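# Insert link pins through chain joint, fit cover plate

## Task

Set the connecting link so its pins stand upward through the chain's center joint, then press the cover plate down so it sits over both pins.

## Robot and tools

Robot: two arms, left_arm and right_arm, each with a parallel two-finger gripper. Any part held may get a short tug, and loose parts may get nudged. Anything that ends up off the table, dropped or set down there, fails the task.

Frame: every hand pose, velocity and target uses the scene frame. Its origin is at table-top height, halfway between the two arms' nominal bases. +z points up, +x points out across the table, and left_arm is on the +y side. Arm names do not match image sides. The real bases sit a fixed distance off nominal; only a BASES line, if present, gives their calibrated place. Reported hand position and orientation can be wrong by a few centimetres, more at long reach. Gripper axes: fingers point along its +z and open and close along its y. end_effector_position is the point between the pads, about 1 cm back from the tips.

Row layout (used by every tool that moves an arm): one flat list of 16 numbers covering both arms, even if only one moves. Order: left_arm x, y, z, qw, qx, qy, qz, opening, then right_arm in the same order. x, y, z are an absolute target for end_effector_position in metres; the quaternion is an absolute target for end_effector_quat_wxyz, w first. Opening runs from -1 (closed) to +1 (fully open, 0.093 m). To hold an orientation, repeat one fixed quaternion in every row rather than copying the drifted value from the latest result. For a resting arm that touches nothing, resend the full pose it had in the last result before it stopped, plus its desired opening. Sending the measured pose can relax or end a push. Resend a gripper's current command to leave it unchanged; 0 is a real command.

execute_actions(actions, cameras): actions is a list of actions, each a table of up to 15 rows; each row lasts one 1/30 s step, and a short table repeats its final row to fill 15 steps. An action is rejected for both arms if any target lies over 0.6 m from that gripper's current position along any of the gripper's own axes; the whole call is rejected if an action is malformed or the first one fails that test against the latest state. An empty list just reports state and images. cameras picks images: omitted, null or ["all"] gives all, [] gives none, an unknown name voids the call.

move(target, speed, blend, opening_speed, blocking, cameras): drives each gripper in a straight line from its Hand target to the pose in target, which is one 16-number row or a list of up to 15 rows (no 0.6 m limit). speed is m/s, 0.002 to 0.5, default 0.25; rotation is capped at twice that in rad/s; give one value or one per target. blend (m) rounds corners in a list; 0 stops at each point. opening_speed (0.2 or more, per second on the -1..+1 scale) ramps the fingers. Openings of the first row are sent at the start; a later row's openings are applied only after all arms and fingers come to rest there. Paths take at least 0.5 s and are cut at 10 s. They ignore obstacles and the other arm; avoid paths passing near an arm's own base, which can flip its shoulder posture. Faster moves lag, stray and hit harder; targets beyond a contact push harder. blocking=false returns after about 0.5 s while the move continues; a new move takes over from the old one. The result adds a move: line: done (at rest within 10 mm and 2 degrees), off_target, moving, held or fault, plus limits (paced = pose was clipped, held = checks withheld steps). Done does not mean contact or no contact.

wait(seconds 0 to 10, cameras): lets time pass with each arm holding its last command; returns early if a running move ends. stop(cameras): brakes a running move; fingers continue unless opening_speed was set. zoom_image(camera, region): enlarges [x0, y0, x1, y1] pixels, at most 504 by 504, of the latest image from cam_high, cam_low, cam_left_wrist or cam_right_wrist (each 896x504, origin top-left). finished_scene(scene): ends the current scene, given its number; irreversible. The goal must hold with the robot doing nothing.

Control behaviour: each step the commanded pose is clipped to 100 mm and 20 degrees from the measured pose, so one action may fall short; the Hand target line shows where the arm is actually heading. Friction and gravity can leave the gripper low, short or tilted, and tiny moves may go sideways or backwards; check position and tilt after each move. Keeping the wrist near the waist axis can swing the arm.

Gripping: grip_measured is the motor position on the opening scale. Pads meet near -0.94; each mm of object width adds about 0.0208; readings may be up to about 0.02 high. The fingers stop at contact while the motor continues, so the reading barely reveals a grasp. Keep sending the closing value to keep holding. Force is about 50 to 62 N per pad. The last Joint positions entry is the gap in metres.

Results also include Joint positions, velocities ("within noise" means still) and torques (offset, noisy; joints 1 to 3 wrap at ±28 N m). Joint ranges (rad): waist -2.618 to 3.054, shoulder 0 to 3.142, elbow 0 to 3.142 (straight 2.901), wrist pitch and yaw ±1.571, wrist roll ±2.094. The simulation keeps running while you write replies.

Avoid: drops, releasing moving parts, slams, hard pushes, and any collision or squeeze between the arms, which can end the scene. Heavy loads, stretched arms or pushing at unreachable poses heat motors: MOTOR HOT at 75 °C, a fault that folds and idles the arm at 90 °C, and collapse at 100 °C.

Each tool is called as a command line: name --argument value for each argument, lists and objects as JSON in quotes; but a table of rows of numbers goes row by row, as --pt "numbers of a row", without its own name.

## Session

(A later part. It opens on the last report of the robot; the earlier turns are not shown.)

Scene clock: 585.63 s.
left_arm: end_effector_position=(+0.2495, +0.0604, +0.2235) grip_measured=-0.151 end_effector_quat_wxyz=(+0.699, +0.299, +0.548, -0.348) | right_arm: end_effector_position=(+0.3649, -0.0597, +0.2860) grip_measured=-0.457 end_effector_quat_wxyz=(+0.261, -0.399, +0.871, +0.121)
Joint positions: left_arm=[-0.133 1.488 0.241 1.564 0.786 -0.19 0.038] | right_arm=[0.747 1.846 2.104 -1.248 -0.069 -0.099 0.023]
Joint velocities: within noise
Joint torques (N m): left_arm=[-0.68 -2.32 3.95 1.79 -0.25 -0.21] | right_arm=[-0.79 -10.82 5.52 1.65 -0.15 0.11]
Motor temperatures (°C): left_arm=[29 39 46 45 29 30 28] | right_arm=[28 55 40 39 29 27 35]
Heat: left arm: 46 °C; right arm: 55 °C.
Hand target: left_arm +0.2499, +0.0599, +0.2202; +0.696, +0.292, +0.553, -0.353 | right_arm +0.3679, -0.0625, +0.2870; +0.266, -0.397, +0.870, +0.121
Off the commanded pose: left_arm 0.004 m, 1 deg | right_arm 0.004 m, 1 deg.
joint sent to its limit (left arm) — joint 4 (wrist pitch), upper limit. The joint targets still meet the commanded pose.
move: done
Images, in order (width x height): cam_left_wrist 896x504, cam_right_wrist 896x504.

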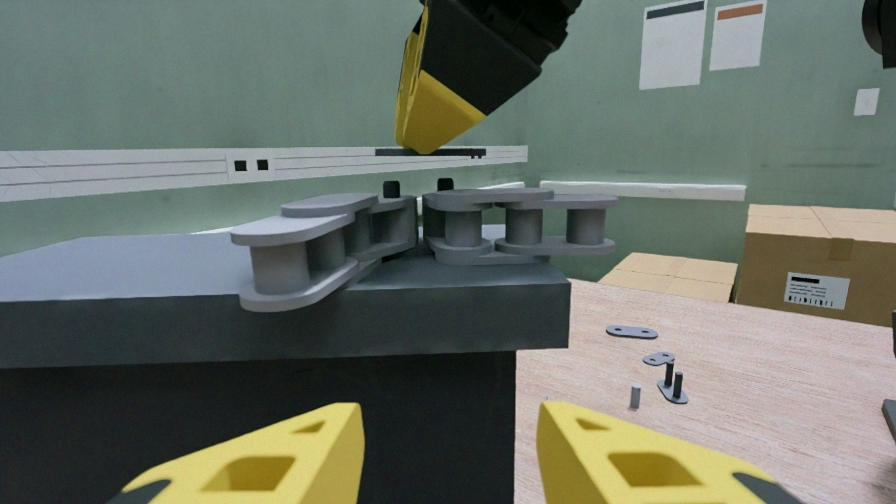

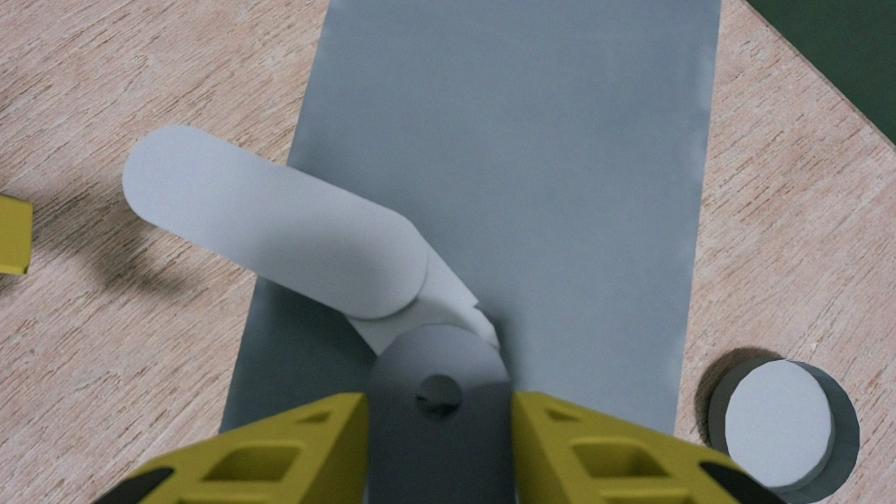

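move --pt "0.25 0.06 0.22 0.697 0.291 0.551 -0.354 -0.15 0.376 -0.0545 0.304 0.2661 -0.3966 0.8702 0.1213 -0.65" --pt "0.25 0.06 0.22 0.697 0.291 0.551 -0.354 -0.15 0.3695 -0.0605 0.295 0.2661 -0.3966 0.8702 0.1213 -0.65" --pt "0.25 0.06 0.22 0.697 0.291 0.551 -0.354 -0.15 0.371 -0.0615 0.289 0.2661 -0.3966 0.8702 0.1213 -0.65" --speed 0.04 --cameras '["cam_left_wrist","cam_right_wrist"]'

zoom_image --camera "cam_left_wrist" --region '[320, 90, 520, 250]'

zoom_image --camera "cam_right_wrist" --region '[390, 350, 490, 430]'

Scene clock: 589.07 s.
left_arm: end_effector_position=(+0.2495, +0.0604, +0.2235) grip_measured=-0.151 end_effector_quat_wxyz=(+0.699, +0.299, +0.548, -0.348) | right_arm: end_effector_position=(+0.3720, -0.0549, +0.2737) grip_measured=-0.457 end_effector_quat_wxyz=(+0.247, -0.399, +0.875, +0.116)
Joint positions: left_arm=[-0.133 1.488 0.241 1.564 0.786 -0.19 0.038] | right_arm=[0.744 1.898 2.139 -1.264 -0.069 -0.1 0.023]
Joint velocities: within noise
Joint torques (N m): left_arm=[-0.64 -2.3 3.96 1.79 -0.25 -0.2] | right_arm=[-0.81 -14.74 5.41 1.59 -0.16 0.09]
Motor temperatures (°C): left_arm=[29 39 46 45 29 30 28] | right_arm=[28 55 40 39 29 27 35]
Heat: left arm: 46 °C; right arm: 55 °C.
Hand target: left_arm +0.2499, +0.0599, +0.2202; +0.696, +0.292, +0.553, -0.353 | right_arm +0.3708, -0.0616, +0.2887; +0.266, -0.397, +0.870, +0.121
Off the commanded pose: left_arm 0.004 m, 1 deg | right_arm 0.017 m, 2 deg.
joint sent to its limit (left arm) — joint 4 (wrist pitch), upper limit. The joint targets still meet the commanded pose.
move: off_target (right_arm)
Images, in order (width x height): cam_left_wrist 896x504, cam_right_wrist 896x504.

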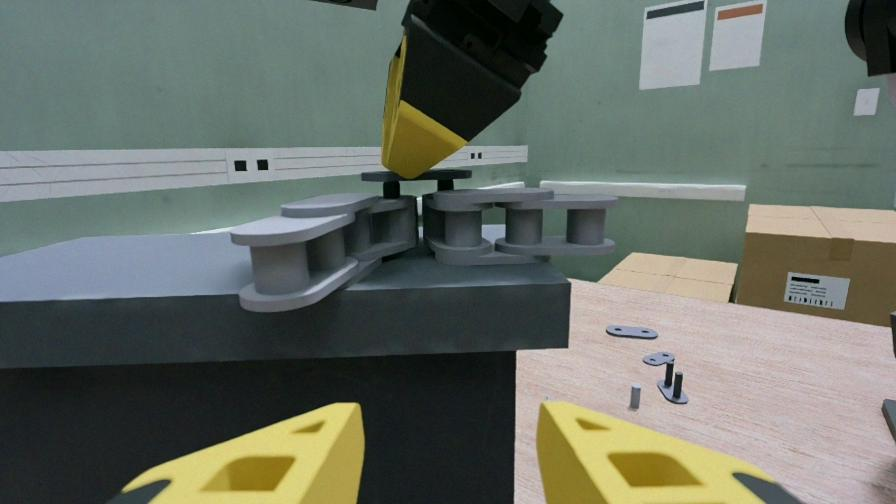

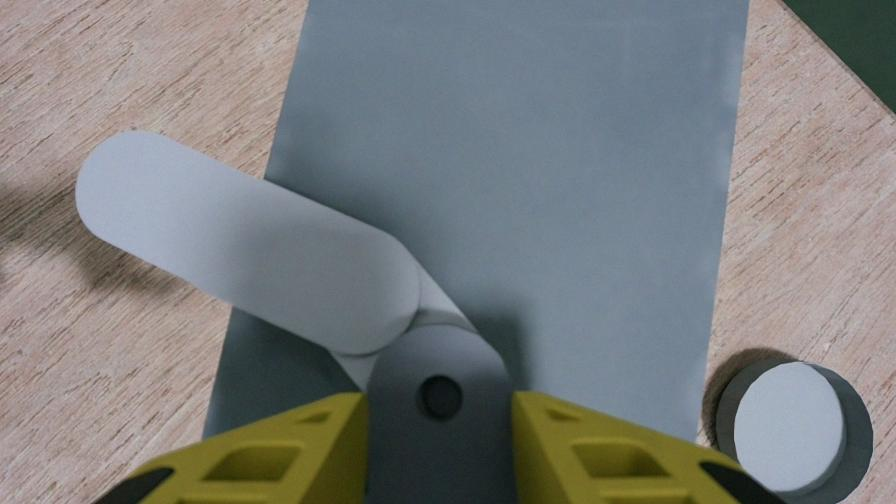

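Scaled by 2.520 from the camera's 896x504 image, which has a finer 1280x720 frame.

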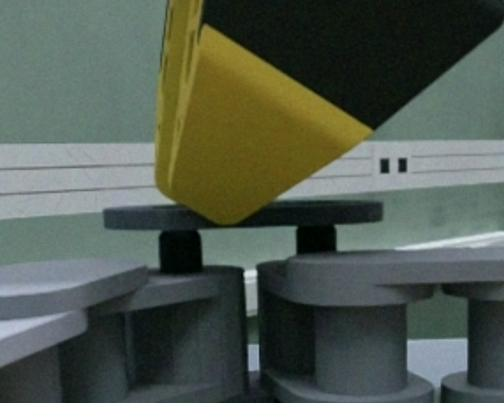

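Scaled by 5.040 from the camera's 896x504 image, which has a finer 1280x720 frame.

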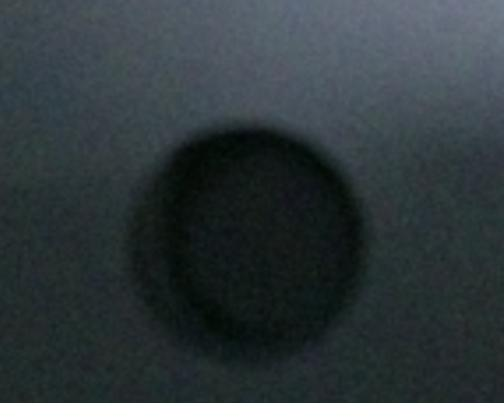

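move --target '[0.25,0.06,0.22,0.697,0.291,0.551,-0.354,-0.15,0.3713,-0.0628,0.2885,0.2661,-0.3966,0.8702,0.1213,-0.65]' --speed 0.04 --cameras '["cam_left_wrist","cam_right_wrist"]'

zoom_image --camera "cam_left_wrist" --region '[320, 90, 520, 250]'

zoom_image --camera "cam_right_wrist" --region '[390, 350, 490, 430]'

Scene clock: 590.60 s.
left_arm: end_effector_position=(+0.2495, +0.0604, +0.2235) grip_measured=-0.151 end_effector_quat_wxyz=(+0.699, +0.299, +0.548, -0.348) | right_arm: end_effector_position=(+0.3732, -0.0569, +0.2733) grip_measured=-0.457 end_effector_quat_wxyz=(+0.247, -0.398, +0.876, +0.115)
Joint positions: left_arm=[-0.133 1.488 0.241 1.564 0.786 -0.19 0.038] | right_arm=[0.74 1.894 2.131 -1.259 -0.069 -0.102 0.023]
Joint velocities: within noise
Joint torques (N m): left_arm=[-0.66 -2.3 3.97 1.79 -0.25 -0.2] | right_arm=[-0.84 -14.69 5.46 1.57 -0.18 0.07]
Motor temperatures (°C): left_arm=[29 39 46 45 29 30 28] | right_arm=[28 55 40 39 29 27 35]
Heat: left arm: 46 °C; right arm: 55 °C.
Hand target: left_arm +0.2499, +0.0599, +0.2202; +0.696, +0.292, +0.553, -0.353 | right_arm +0.3712, -0.0627, +0.2883; +0.266, -0.397, +0.870, +0.121
Off the commanded pose: left_arm 0.004 m, 1 deg | right_arm 0.016 m, 2 deg.
joint sent to its limit (left arm) — joint 4 (wrist pitch), upper limit. The joint targets still meet the commanded pose.
move: off_target (right_arm)
Images, in order (width x height): cam_left_wrist 896x504, cam_right_wrist 896x504.

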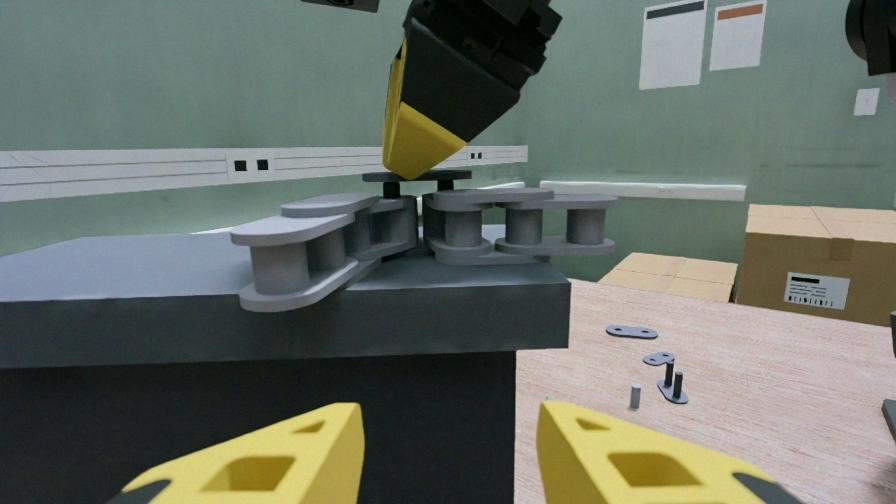

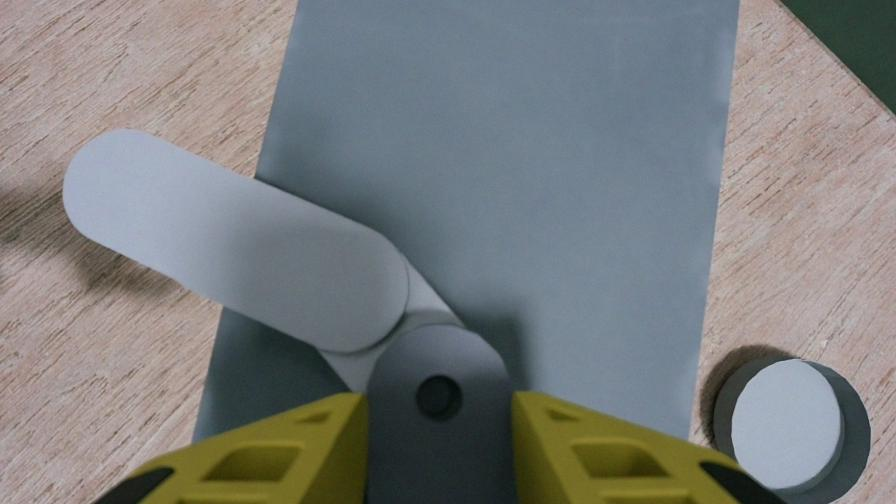

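Scaled by 2.520 from the camera's 896x504 image, which has a finer 1280x720 frame.

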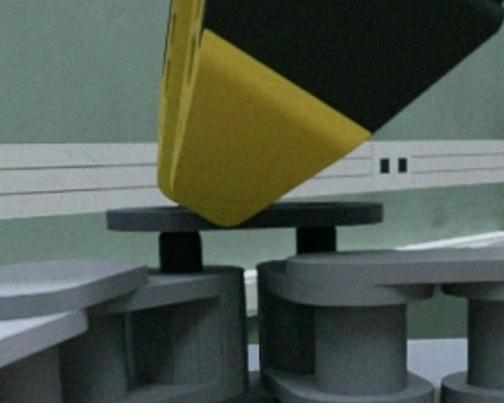

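Scaled by 5.040 from the camera's 896x504 image, which has a finer 1280x720 frame.

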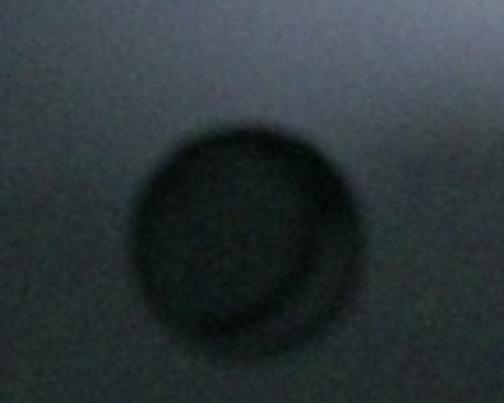

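move --target '[0.25,0.06,0.22,0.697,0.291,0.551,-0.354,-0.15,0.3704,-0.0625,0.2872,0.26562,-0.39961,0.86881,0.12217,-0.65]' --speed 0.04 --cameras '["cam_left_wrist","cam_right_wrist"]'

zoom_image --camera "cam_left_wrist" --region '[320, 90, 520, 250]'

zoom_image --camera "cam_right_wrist" --region '[390, 350, 490, 430]'

Scene clock: 592.53 s.
left_arm: end_effector_position=(+0.2495, +0.0604, +0.2235) grip_measured=-0.151 end_effector_quat_wxyz=(+0.699, +0.299, +0.548, -0.348) | right_arm: end_effector_position=(+0.3730, -0.0570, +0.2731) grip_measured=-0.457 end_effector_quat_wxyz=(+0.249, -0.400, +0.875, +0.115)
Joint positions: left_arm=[-0.133 1.488 0.241 1.564 0.786 -0.19 0.038] | right_arm=[0.74 1.888 2.12 -1.251 -0.069 -0.106 0.023]
Joint velocities: within noise
Joint torques (N m): left_arm=[-0.65 -2.3 3.96 1.79 -0.25 -0.2] | right_arm=[-0.65 -14.57 5.39 1.57 -0.21 0.06]
Motor temperatures (°C): left_arm=[29 39 46 45 29 30 28] | right_arm=[28 55 40 39 29 27 35]
Heat: left arm: 46 °C; right arm: 55 °C.
Hand target: left_arm +0.2499, +0.0599, +0.2202; +0.696, +0.292, +0.553, -0.353 | right_arm +0.3703, -0.0624, +0.2870; +0.265, -0.400, +0.869, +0.122
Off the commanded pose: left_arm 0.004 m, 1 deg | right_arm 0.015 m, 2 deg.
joint sent to its limit (left arm) — joint 4 (wrist pitch), upper limit. The joint targets still meet the commanded pose.
move: off_target (right_arm)
Images, in order (width x height): cam_left_wrist 896x504, cam_right_wrist 896x504.

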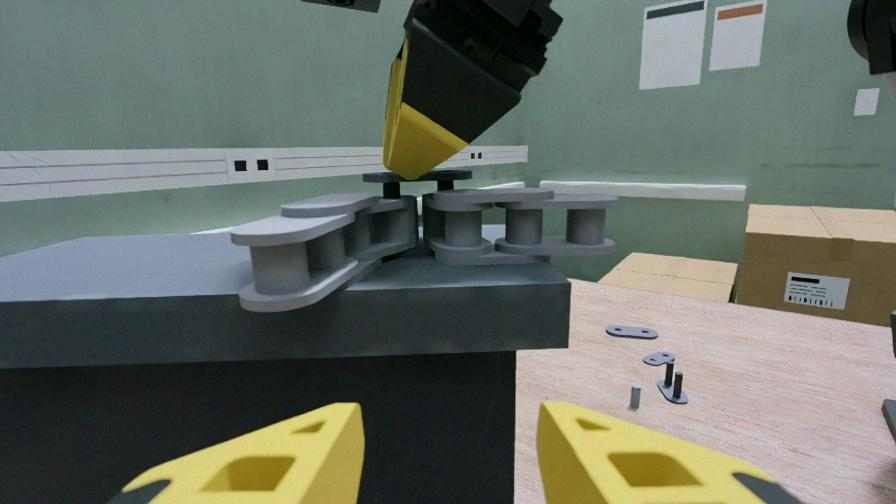

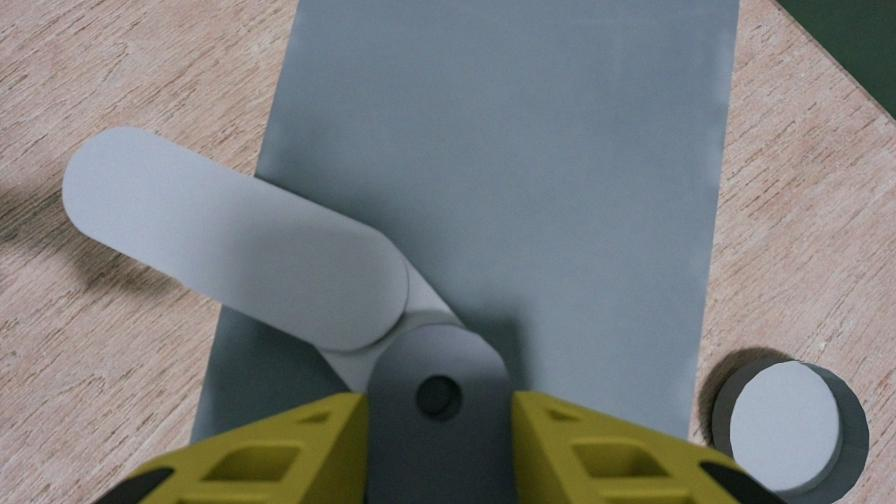

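Scaled by 2.520 from the camera's 896x504 image, which has a finer 1280x720 frame.

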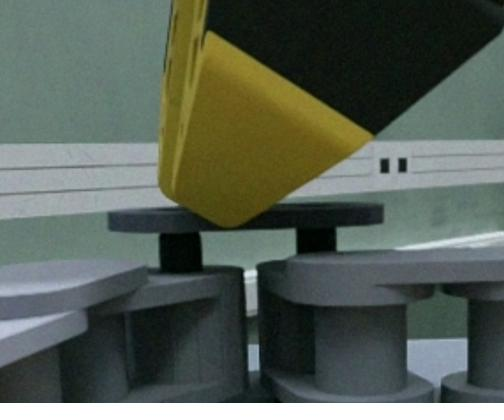

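Scaled by 5.040 from the camera's 896x504 image, which has a finer 1280x720 frame.

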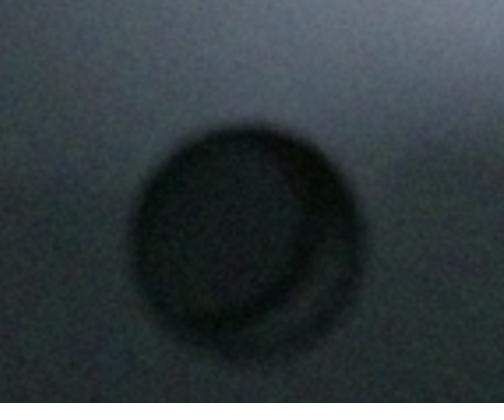

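move --target '[0.25,0.06,0.22,0.697,0.291,0.551,-0.354,-0.15,0.3704,-0.0625,0.2872,0.2649,-0.3974,0.8698,0.1239,-0.65]' --speed 0.04 --cameras '["cam_left_wrist","cam_right_wrist"]'

zoom_image --camera "cam_right_wrist" --region '[390, 350, 490, 430]'

Scene clock: 594.27 s.
left_arm: end_effector_position=(+0.2495, +0.0604, +0.2235) grip_measured=-0.151 end_effector_quat_wxyz=(+0.699, +0.299, +0.548, -0.348) | right_arm: end_effector_position=(+0.3731, -0.0568, +0.2732) grip_measured=-0.457 end_effector_quat_wxyz=(+0.249, -0.400, +0.874, +0.116)
Joint positions: left_arm=[-0.133 1.488 0.241 1.564 0.786 -0.19 0.038] | right_arm=[0.74 1.888 2.12 -1.25 -0.07 -0.107 0.023]
Joint velocities: within noise
Joint torques (N m): left_arm=[-0.62 -2.3 3.99 1.79 -0.25 -0.21] | right_arm=[-0.72 -14.52 5.39 1.55 -0.23 0.12]
Motor temperatures (°C): left_arm=[29 39 46 45 29 30 28] | right_arm=[28 55 39 39 29 27 35]
Heat: left arm: 46 °C; right arm: 55 °C.
Hand target: left_arm +0.2499, +0.0599, +0.2202; +0.696, +0.292, +0.553, -0.353 | right_arm +0.3703, -0.0624, +0.2871; +0.265, -0.397, +0.870, +0.124
Off the commanded pose: left_arm 0.004 m, 1 deg | right_arm 0.015 m, 2 deg.
joint sent to its limit (left arm) — joint 4 (wrist pitch), upper limit. The joint targets still meet the commanded pose.
move: off_target (right_arm)
Images, in order (width x height): cam_left_wrist 896x504, cam_right_wrist 896x504.

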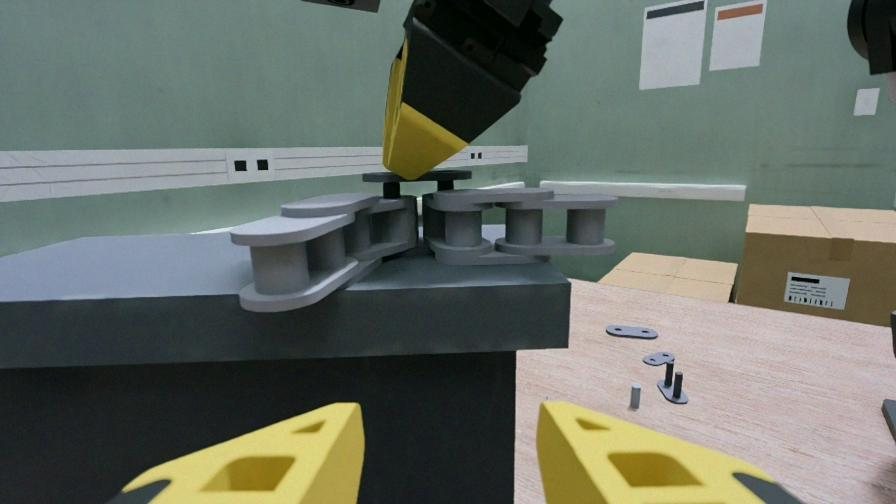

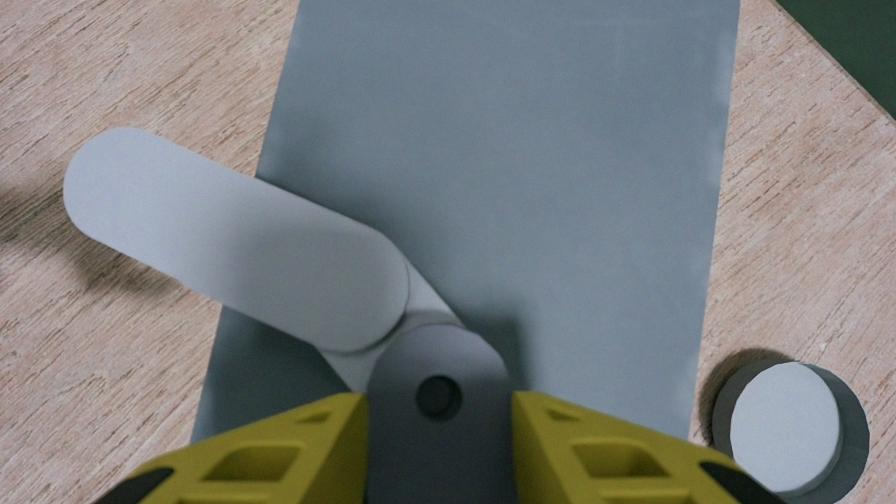

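Scaled by 5.040 from the camera's 896x504 image, which has a finer 1280x720 frame.

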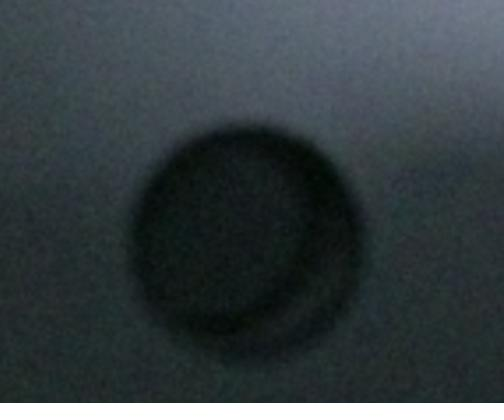

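move --target '[0.25,0.06,0.22,0.697,0.291,0.551,-0.354,-0.15,0.3691,-0.0612,0.2872,0.2625,-0.3990,0.8691,0.1291,-0.65]' --speed 0.04 --cameras '["cam_left_wrist","cam_right_wrist"]'

zoom_image --camera "cam_right_wrist" --region '[390, 350, 490, 430]'

Scene clock: 595.53 s.
left_arm: end_effector_position=(+0.2495, +0.0604, +0.2235) grip_measured=-0.151 end_effector_quat_wxyz=(+0.699, +0.299, +0.548, -0.348) | right_arm: end_effector_position=(+0.3717, -0.0554, +0.2734) grip_measured=-0.457 end_effector_quat_wxyz=(+0.248, -0.401, +0.874, +0.121)
Joint positions: left_arm=[-0.133 1.488 0.241 1.564 0.786 -0.19 0.038] | right_arm=[0.74 1.888 2.12 -1.25 -0.081 -0.107 0.023]
Joint velocities: within noise
Joint torques (N m): left_arm=[-0.64 -2.3 3.96 1.79 -0.25 -0.21] | right_arm=[-0.75 -14.39 5.56 1.53 -0.21 0.11]
Motor temperatures (°C): left_arm=[29 39 46 45 29 30 28] | right_arm=[28 55 39 39 29 27 35]
Heat: left arm: 46 °C; right arm: 55 °C.
Hand target: left_arm +0.2499, +0.0599, +0.2202; +0.696, +0.292, +0.553, -0.353 | right_arm +0.3690, -0.0611, +0.2871; +0.262, -0.399, +0.869, +0.129
Off the commanded pose: left_arm 0.004 m, 1 deg | right_arm 0.015 m, 2 deg.
joint sent to its limit (left arm) — joint 4 (wrist pitch), upper limit. The joint targets still meet the commanded pose.
move: off_target (right_arm)
Images, in order (width x height): cam_left_wrist 896x504, cam_right_wrist 896x504.

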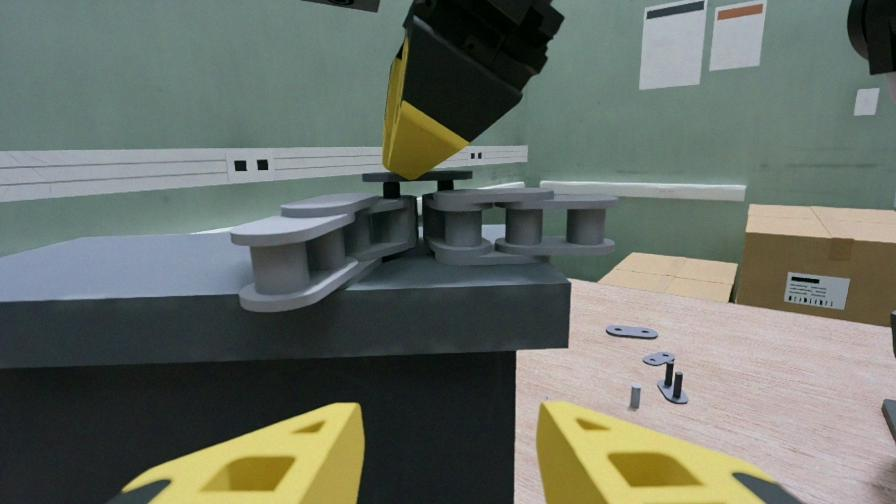

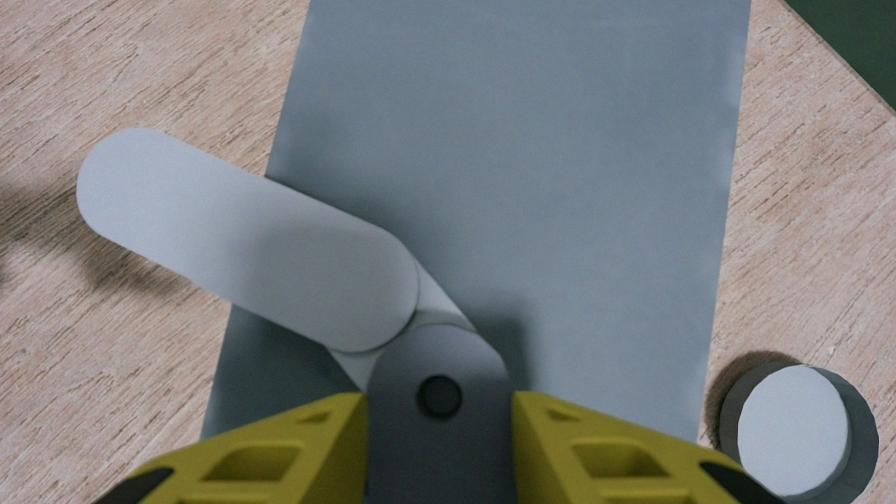

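Scaled by 5.040 from the camera's 896x504 image, which has a finer 1280x720 frame.

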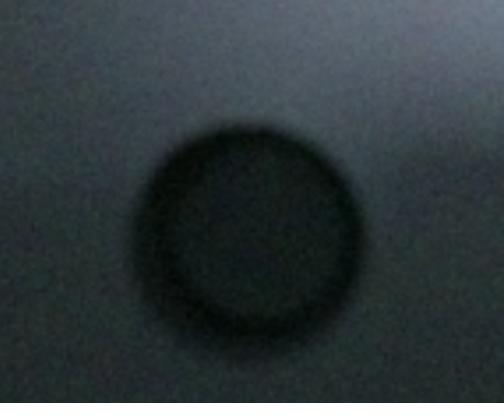

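zoom_image --camera "cam_left_wrist" --region '[320, 90, 520, 250]'

move --target '[0.25,0.06,0.22,0.697,0.291,0.551,-0.354,-0.15,0.3688,-0.0616,0.2850,0.2625,-0.3990,0.8691,0.1291,-0.65]' --speed 0.04 --cameras '["cam_left_wrist","cam_right_wrist"]'

zoom_image --camera "cam_left_wrist" --region '[320, 90, 520, 250]'

zoom_image --camera "cam_right_wrist" --region '[390, 350, 490, 430]'

Scaled by 2.520 from the camera's 896x504 image, which has a finer 1280x720 frame.

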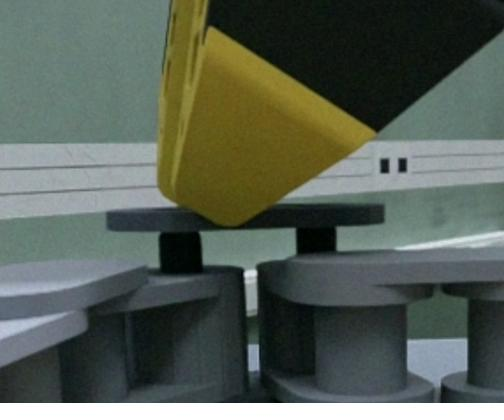

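Scene clock: 596.63 s.
left_arm: end_effector_position=(+0.2495, +0.0604, +0.2235) grip_measured=-0.151 end_effector_quat_wxyz=(+0.699, +0.299, +0.548, -0.348) | right_arm: end_effector_position=(+0.3714, -0.0555, +0.2730) grip_measured=-0.457 end_effector_quat_wxyz=(+0.250, -0.401, +0.873, +0.122)
Joint positions: left_arm=[-0.133 1.488 0.241 1.564 0.786 -0.19 0.038] | right_arm=[0.74 1.879 2.103 -1.237 -0.082 -0.107 0.023]
Joint velocities: within noise
Joint torques (N m): left_arm=[-0.68 -2.32 3.97 1.78 -0.25 -0.21] | right_arm=[-0.77 -14.24 5.29 1.53 -0.23 0.11]
Motor temperatures (°C): left_arm=[29 39 46 45 29 30 28] | right_arm=[28 55 39 39 29 27 35]
Heat: left arm: 46 °C; right arm: 55 °C.
Hand target: left_arm +0.2499, +0.0599, +0.2202; +0.696, +0.292, +0.553, -0.353 | right_arm +0.3687, -0.0615, +0.2848; +0.262, -0.399, +0.869, +0.129
Off the commanded pose: left_arm 0.004 m, 1 deg | right_arm 0.014 m, 2 deg.
joint sent to its limit (left arm) — joint 4 (wrist pitch), upper limit. The joint targets still meet the commanded pose.
move: off_target (right_arm)
Images, in order (width x height): cam_left_wrist 896x504, cam_right_wrist 896x504.

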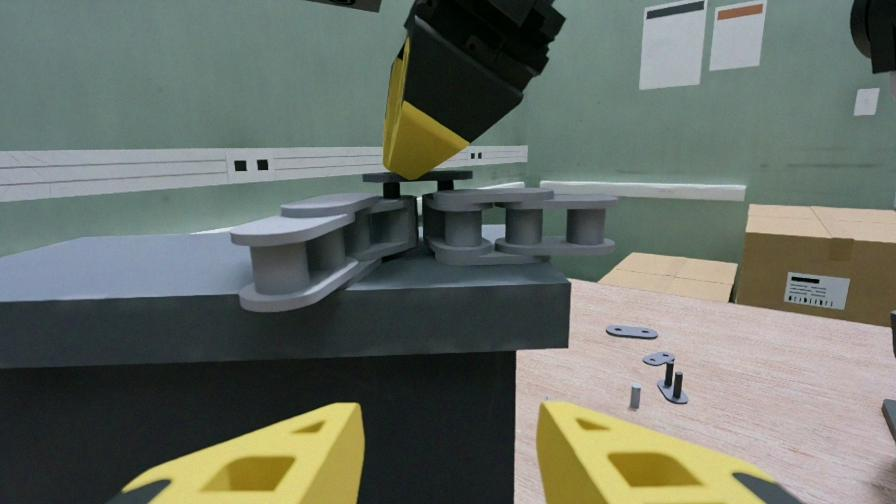

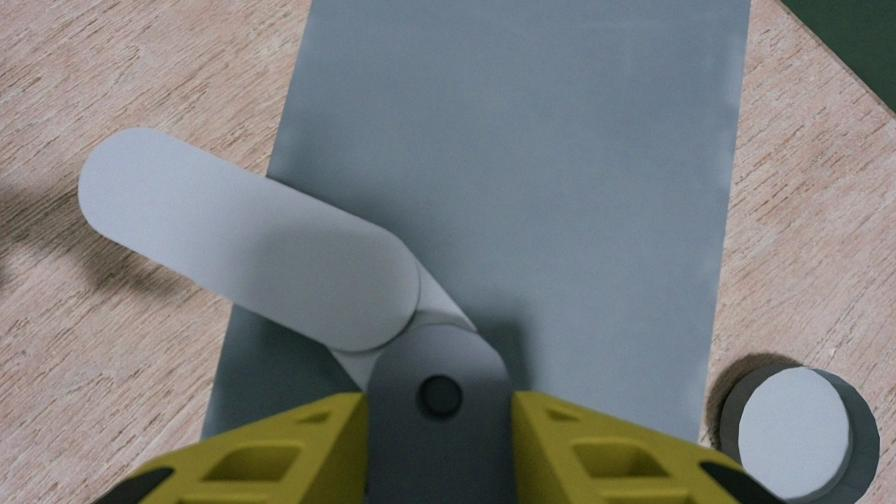

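Scaled by 2.520 from the camera's 896x504 image, which has a finer 1280x720 frame.

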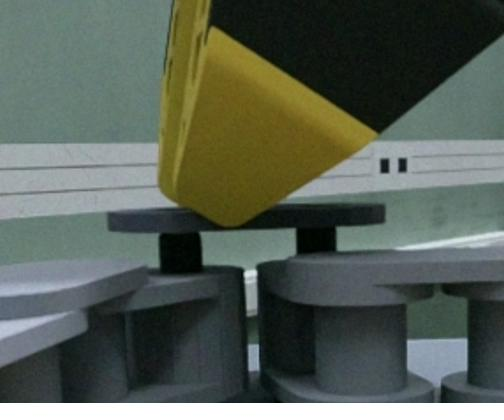

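Scaled by 5.040 from the camera's 896x504 image, which has a finer 1280x720 frame.

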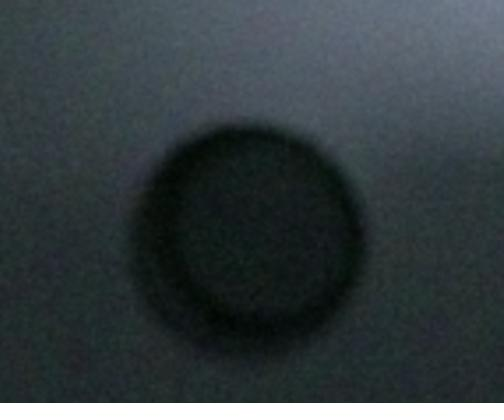

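move --target '[0.25,0.06,0.22,0.697,0.291,0.551,-0.354,-0.15,0.3691,-0.0615,0.2815,0.2630,-0.3988,0.8693,0.1281,-0.65]' --speed 0.04 --cameras '["cam_left_wrist","cam_right_wrist"]'

zoom_image --camera "cam_left_wrist" --region '[320, 90, 520, 250]'

zoom_image --camera "cam_right_wrist" --region '[390, 350, 490, 430]'

Scene clock: 597.90 s.
left_arm: end_effector_position=(+0.2495, +0.0604, +0.2235) grip_measured=-0.151 end_effector_quat_wxyz=(+0.699, +0.299, +0.548, -0.348) | right_arm: end_effector_position=(+0.3718, -0.0551, +0.2729) grip_measured=-0.457 end_effector_quat_wxyz=(+0.255, -0.401, +0.871, +0.124)
Joint positions: left_arm=[-0.133 1.488 0.241 1.564 0.786 -0.19 0.038] | right_arm=[0.74 1.867 2.081 -1.215 -0.082 -0.107 0.023]
Joint velocities: within noise
Joint torques (N m): left_arm=[-0.65 -2.3 3.96 1.79 -0.25 -0.21] | right_arm=[-0.73 -13.68 5.2 1.53 -0.21 0.11]
Motor temperatures (°C): left_arm=[29 39 46 45 29 30 28] | right_arm=[28 56 39 39 29 27 35]
Heat: left arm: 46 °C; right arm: 56 °C.
Hand target: left_arm +0.2499, +0.0599, +0.2202; +0.696, +0.292, +0.553, -0.353 | right_arm +0.3691, -0.0614, +0.2814; +0.263, -0.399, +0.869, +0.128
Off the commanded pose: left_arm 0.004 m, 1 deg | right_arm 0.011 m, 1 deg.
joint sent to its limit (left arm) — joint 4 (wrist pitch), upper limit. The joint targets still meet the commanded pose.
move: off_target (right_arm)
Images, in order (width x height): cam_left_wrist 896x504, cam_right_wrist 896x504.

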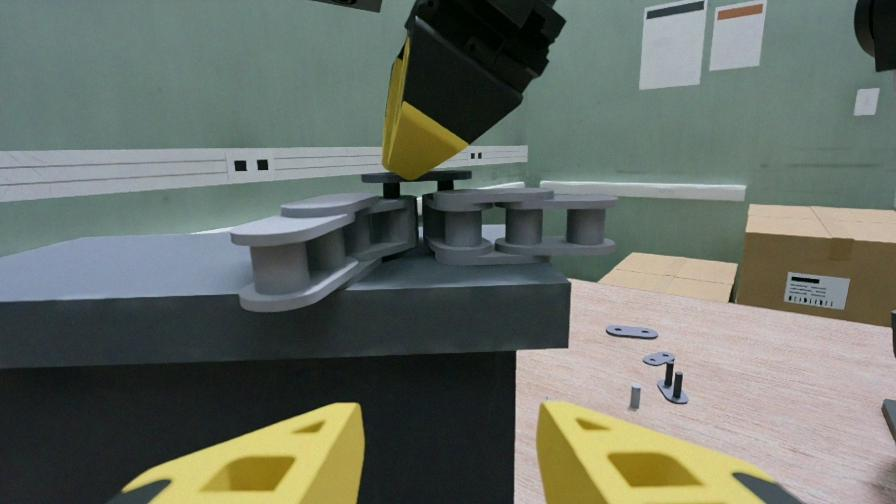

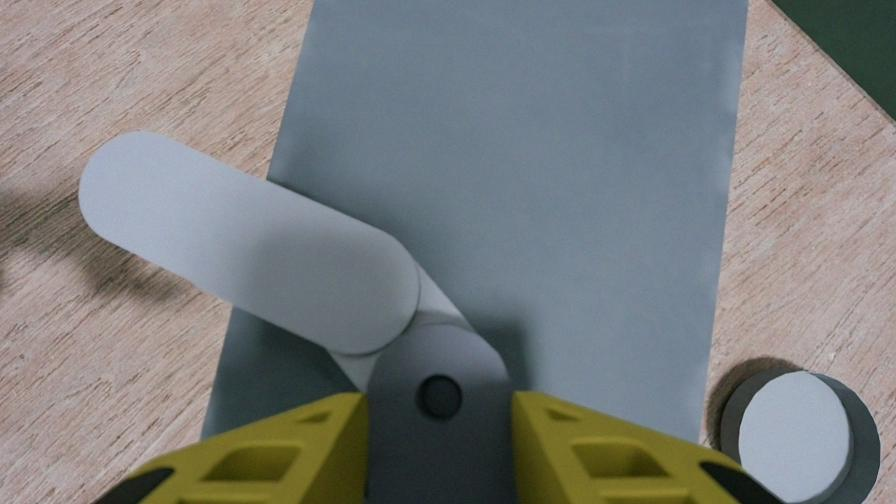

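Scaled by 2.520 from the camera's 896x504 image, which has a finer 1280x720 frame.

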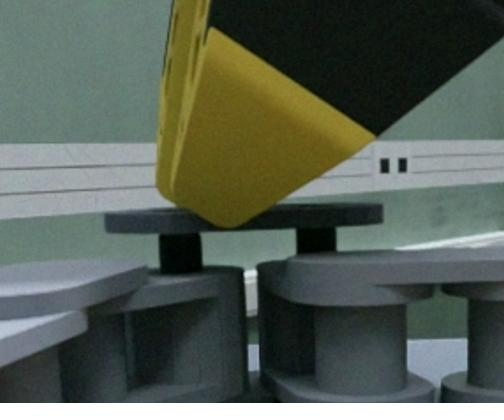

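Scaled by 5.040 from the camera's 896x504 image, which has a finer 1280x720 frame.

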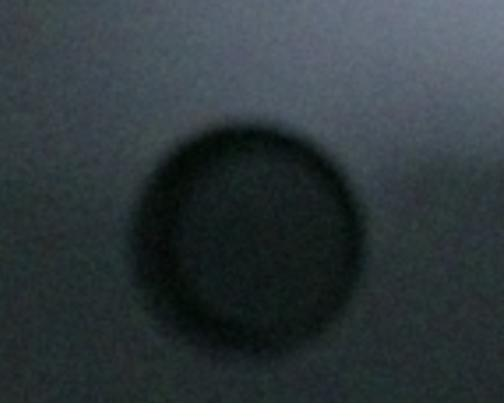

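move --pt "0.25 0.06 0.22 0.697 0.291 0.551 -0.354 -0.15 0.3689 -0.0614 0.289 0.2625 -0.3990 0.8691 0.1291 -0.65" --pt "0.25 0.06 0.22 0.697 0.291 0.551 -0.354 -0.15 0.3698 -0.0623 0.2872 0.2625 -0.3990 0.8691 0.1291 -0.65" --speed 0.04 --cameras '["cam_left_wrist","cam_right_wrist"]'

zoom_image --camera "cam_left_wrist" --region '[320, 90, 520, 250]'

zoom_image --camera "cam_right_wrist" --region '[390, 350, 490, 430]'

Scene clock: 599.90 s.
left_arm: end_effector_position=(+0.2495, +0.0604, +0.2235) grip_measured=-0.151 end_effector_quat_wxyz=(+0.699, +0.299, +0.548, -0.348) | right_arm: end_effector_position=(+0.3706, -0.0570, +0.2751) grip_measured=-0.457 end_effector_quat_wxyz=(+0.253, -0.400, +0.872, +0.124)
Joint positions: left_arm=[-0.133 1.488 0.241 1.564 0.786 -0.19 0.038] | right_arm=[0.738 1.867 2.092 -1.231 -0.084 -0.107 0.023]
Joint velocities: within noise
Joint torques (N m): left_arm=[-0.64 -2.29 3.96 1.78 -0.25 -0.2] | right_arm=[-0.88 -12.36 7.66 1.38 -0.24 0.09]
Motor temperatures (°C): left_arm=[29 39 46 45 29 30 28] | right_arm=[28 56 39 39 29 27 35]
Heat: left arm: 46 °C; right arm: 56 °C.
Hand target: left_arm +0.2499, +0.0599, +0.2202; +0.696, +0.292, +0.553, -0.353 | right_arm +0.3697, -0.0623, +0.2871; +0.263, -0.399, +0.869, +0.129
Off the commanded pose: left_arm 0.004 m, 1 deg | right_arm 0.013 m, 1 deg.
joint sent to its limit (left arm) — joint 4 (wrist pitch), upper limit. The joint targets still meet the commanded pose.
move: off_target (right_arm)
Images, in order (width x height): cam_left_wrist 896x504, cam_right_wrist 896x504.

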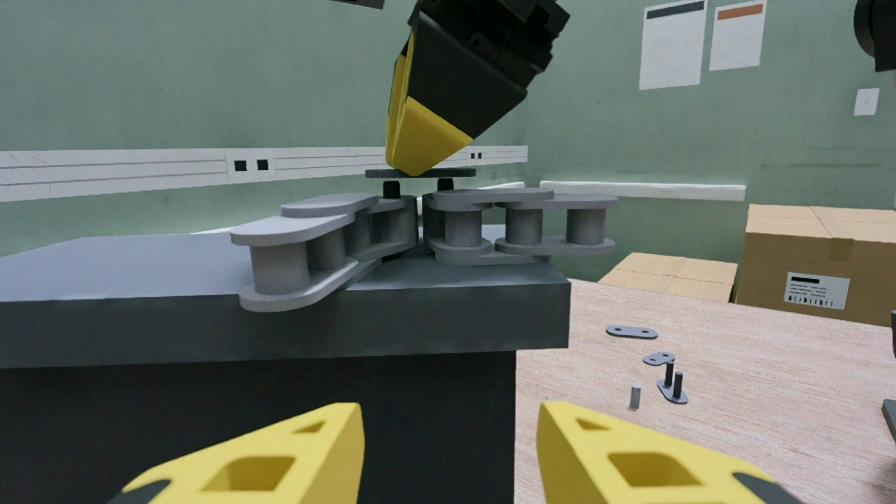

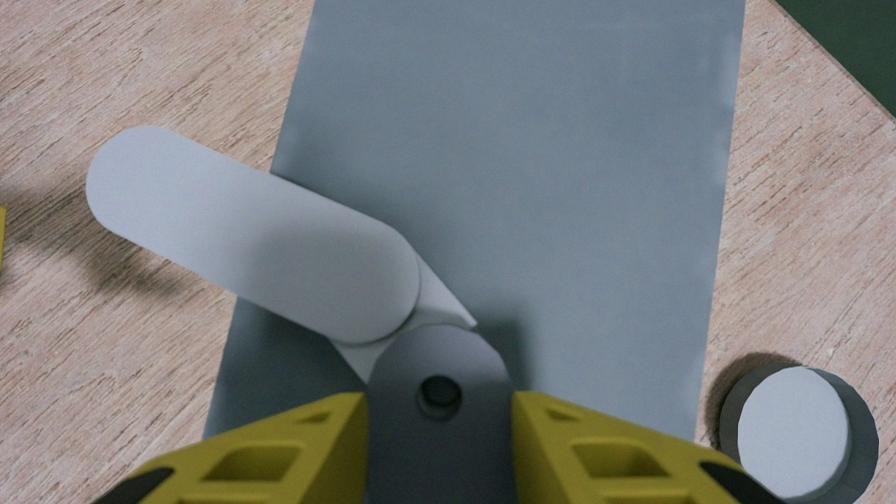

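Scaled by 2.520 from the camera's 896x504 image, which has a finer 1280x720 frame.

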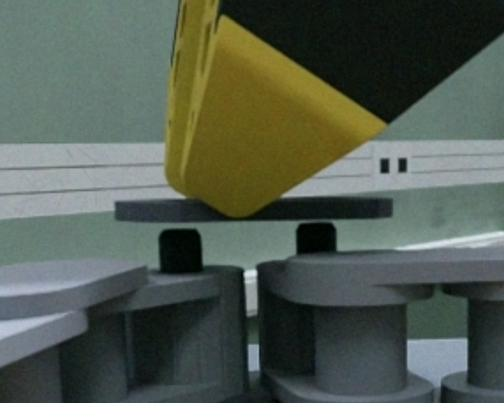

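Scaled by 5.040 from the camera's 896x504 image, which has a finer 1280x720 frame.

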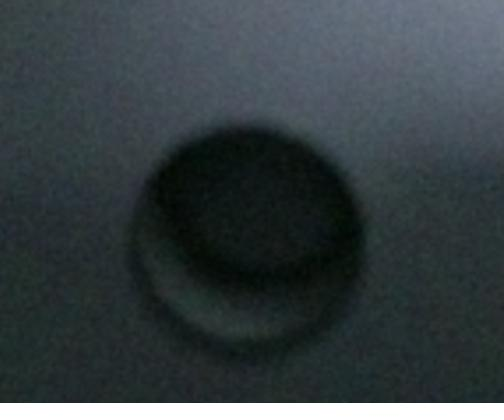

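move --target '[0.25,0.06,0.22,0.697,0.291,0.551,-0.354,-0.15,0.3712,-0.0611,0.2832,0.2625,-0.3990,0.8691,0.1291,-0.65]' --speed 0.04 --cameras '["cam_left_wrist","cam_right_wrist"]'

zoom_image --camera "cam_left_wrist" --region '[320, 90, 520, 250]'

zoom_image --camera "cam_right_wrist" --region '[390, 350, 490, 430]'

Scene clock: 601.33 s.
left_arm: end_effector_position=(+0.2495, +0.0604, +0.2235) grip_measured=-0.151 end_effector_quat_wxyz=(+0.699, +0.299, +0.548, -0.348) | right_arm: end_effector_position=(+0.3703, -0.0570, +0.2750) grip_measured=-0.457 end_effector_quat_wxyz=(+0.252, -0.400, +0.872, +0.124)
Joint positions: left_arm=[-0.133 1.488 0.241 1.564 0.786 -0.19 0.038] | right_arm=[0.738 1.867 2.092 -1.232 -0.085 -0.107 0.023]
Joint velocities: within noise
Joint torques (N m): left_arm=[-0.65 -2.29 3.95 1.79 -0.25 -0.21] | right_arm=[-0.9 -12.41 6.16 1.55 -0.23 0.09]
Motor temperatures (°C): left_arm=[29 39 46 46 29 30 28] | right_arm=[28 56 39 39 29 27 35]
Heat: left arm: 46 °C; right arm: 56 °C.
Hand target: left_arm +0.2499, +0.0599, +0.2202; +0.696, +0.292, +0.553, -0.353 | right_arm +0.3711, -0.0611, +0.2832; +0.262, -0.399, +0.869, +0.129
Off the commanded pose: left_arm 0.004 m, 1 deg | right_arm 0.009 m, 1 deg.
joint sent to its limit (left arm) — joint 4 (wrist pitch), upper limit. The joint targets still meet the commanded pose.
move: done
Images, in order (width x height): cam_left_wrist 896x504, cam_right_wrist 896x504.

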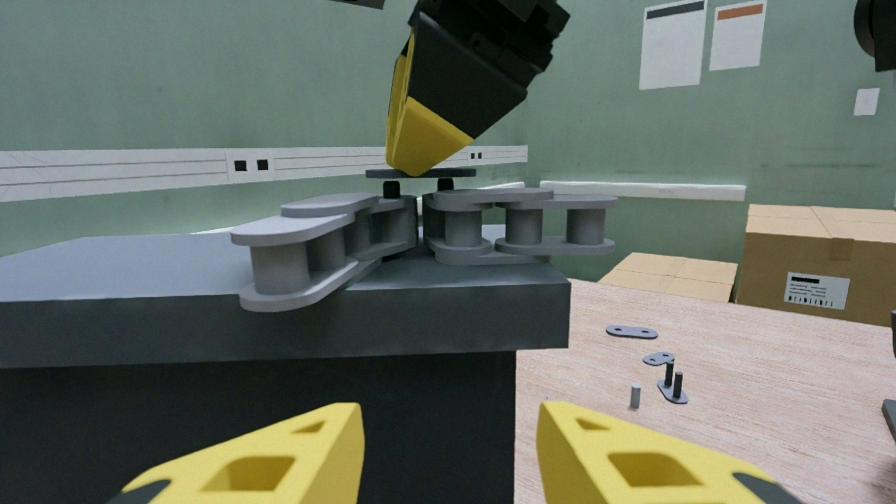

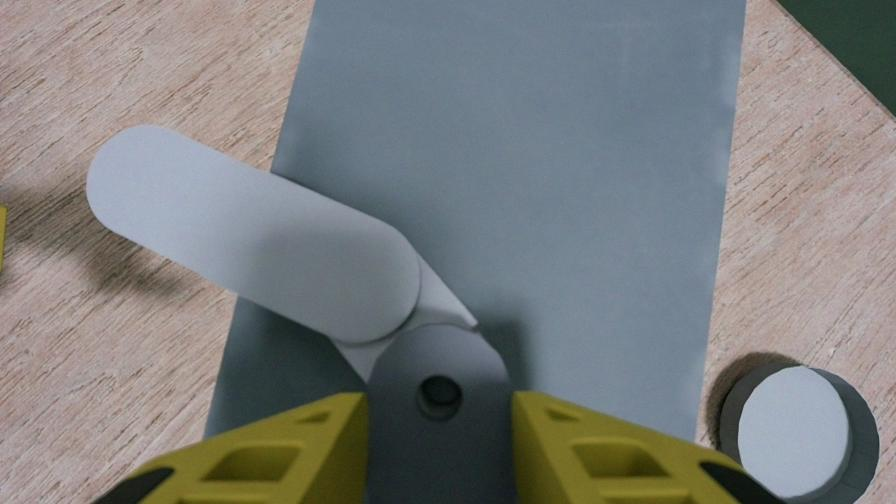

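Scaled by 2.520 from the camera's 896x504 image, which has a finer 1280x720 frame.

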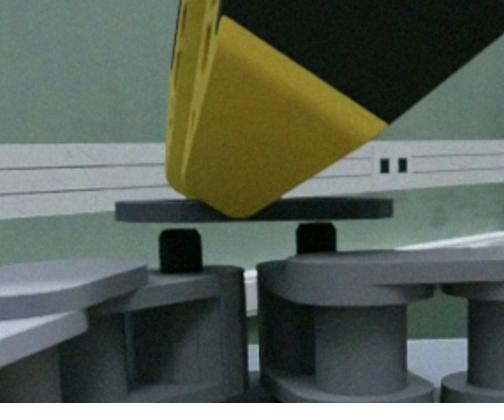

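Scaled by 5.040 from the camera's 896x504 image, which has a finer 1280x720 frame.

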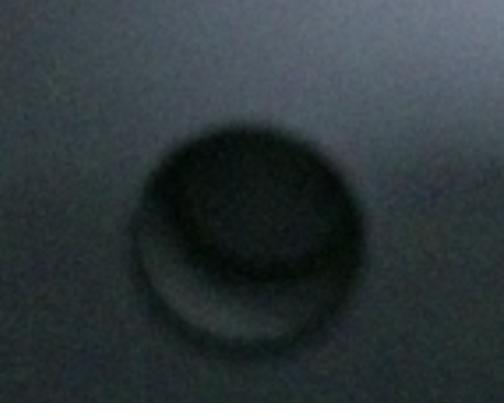

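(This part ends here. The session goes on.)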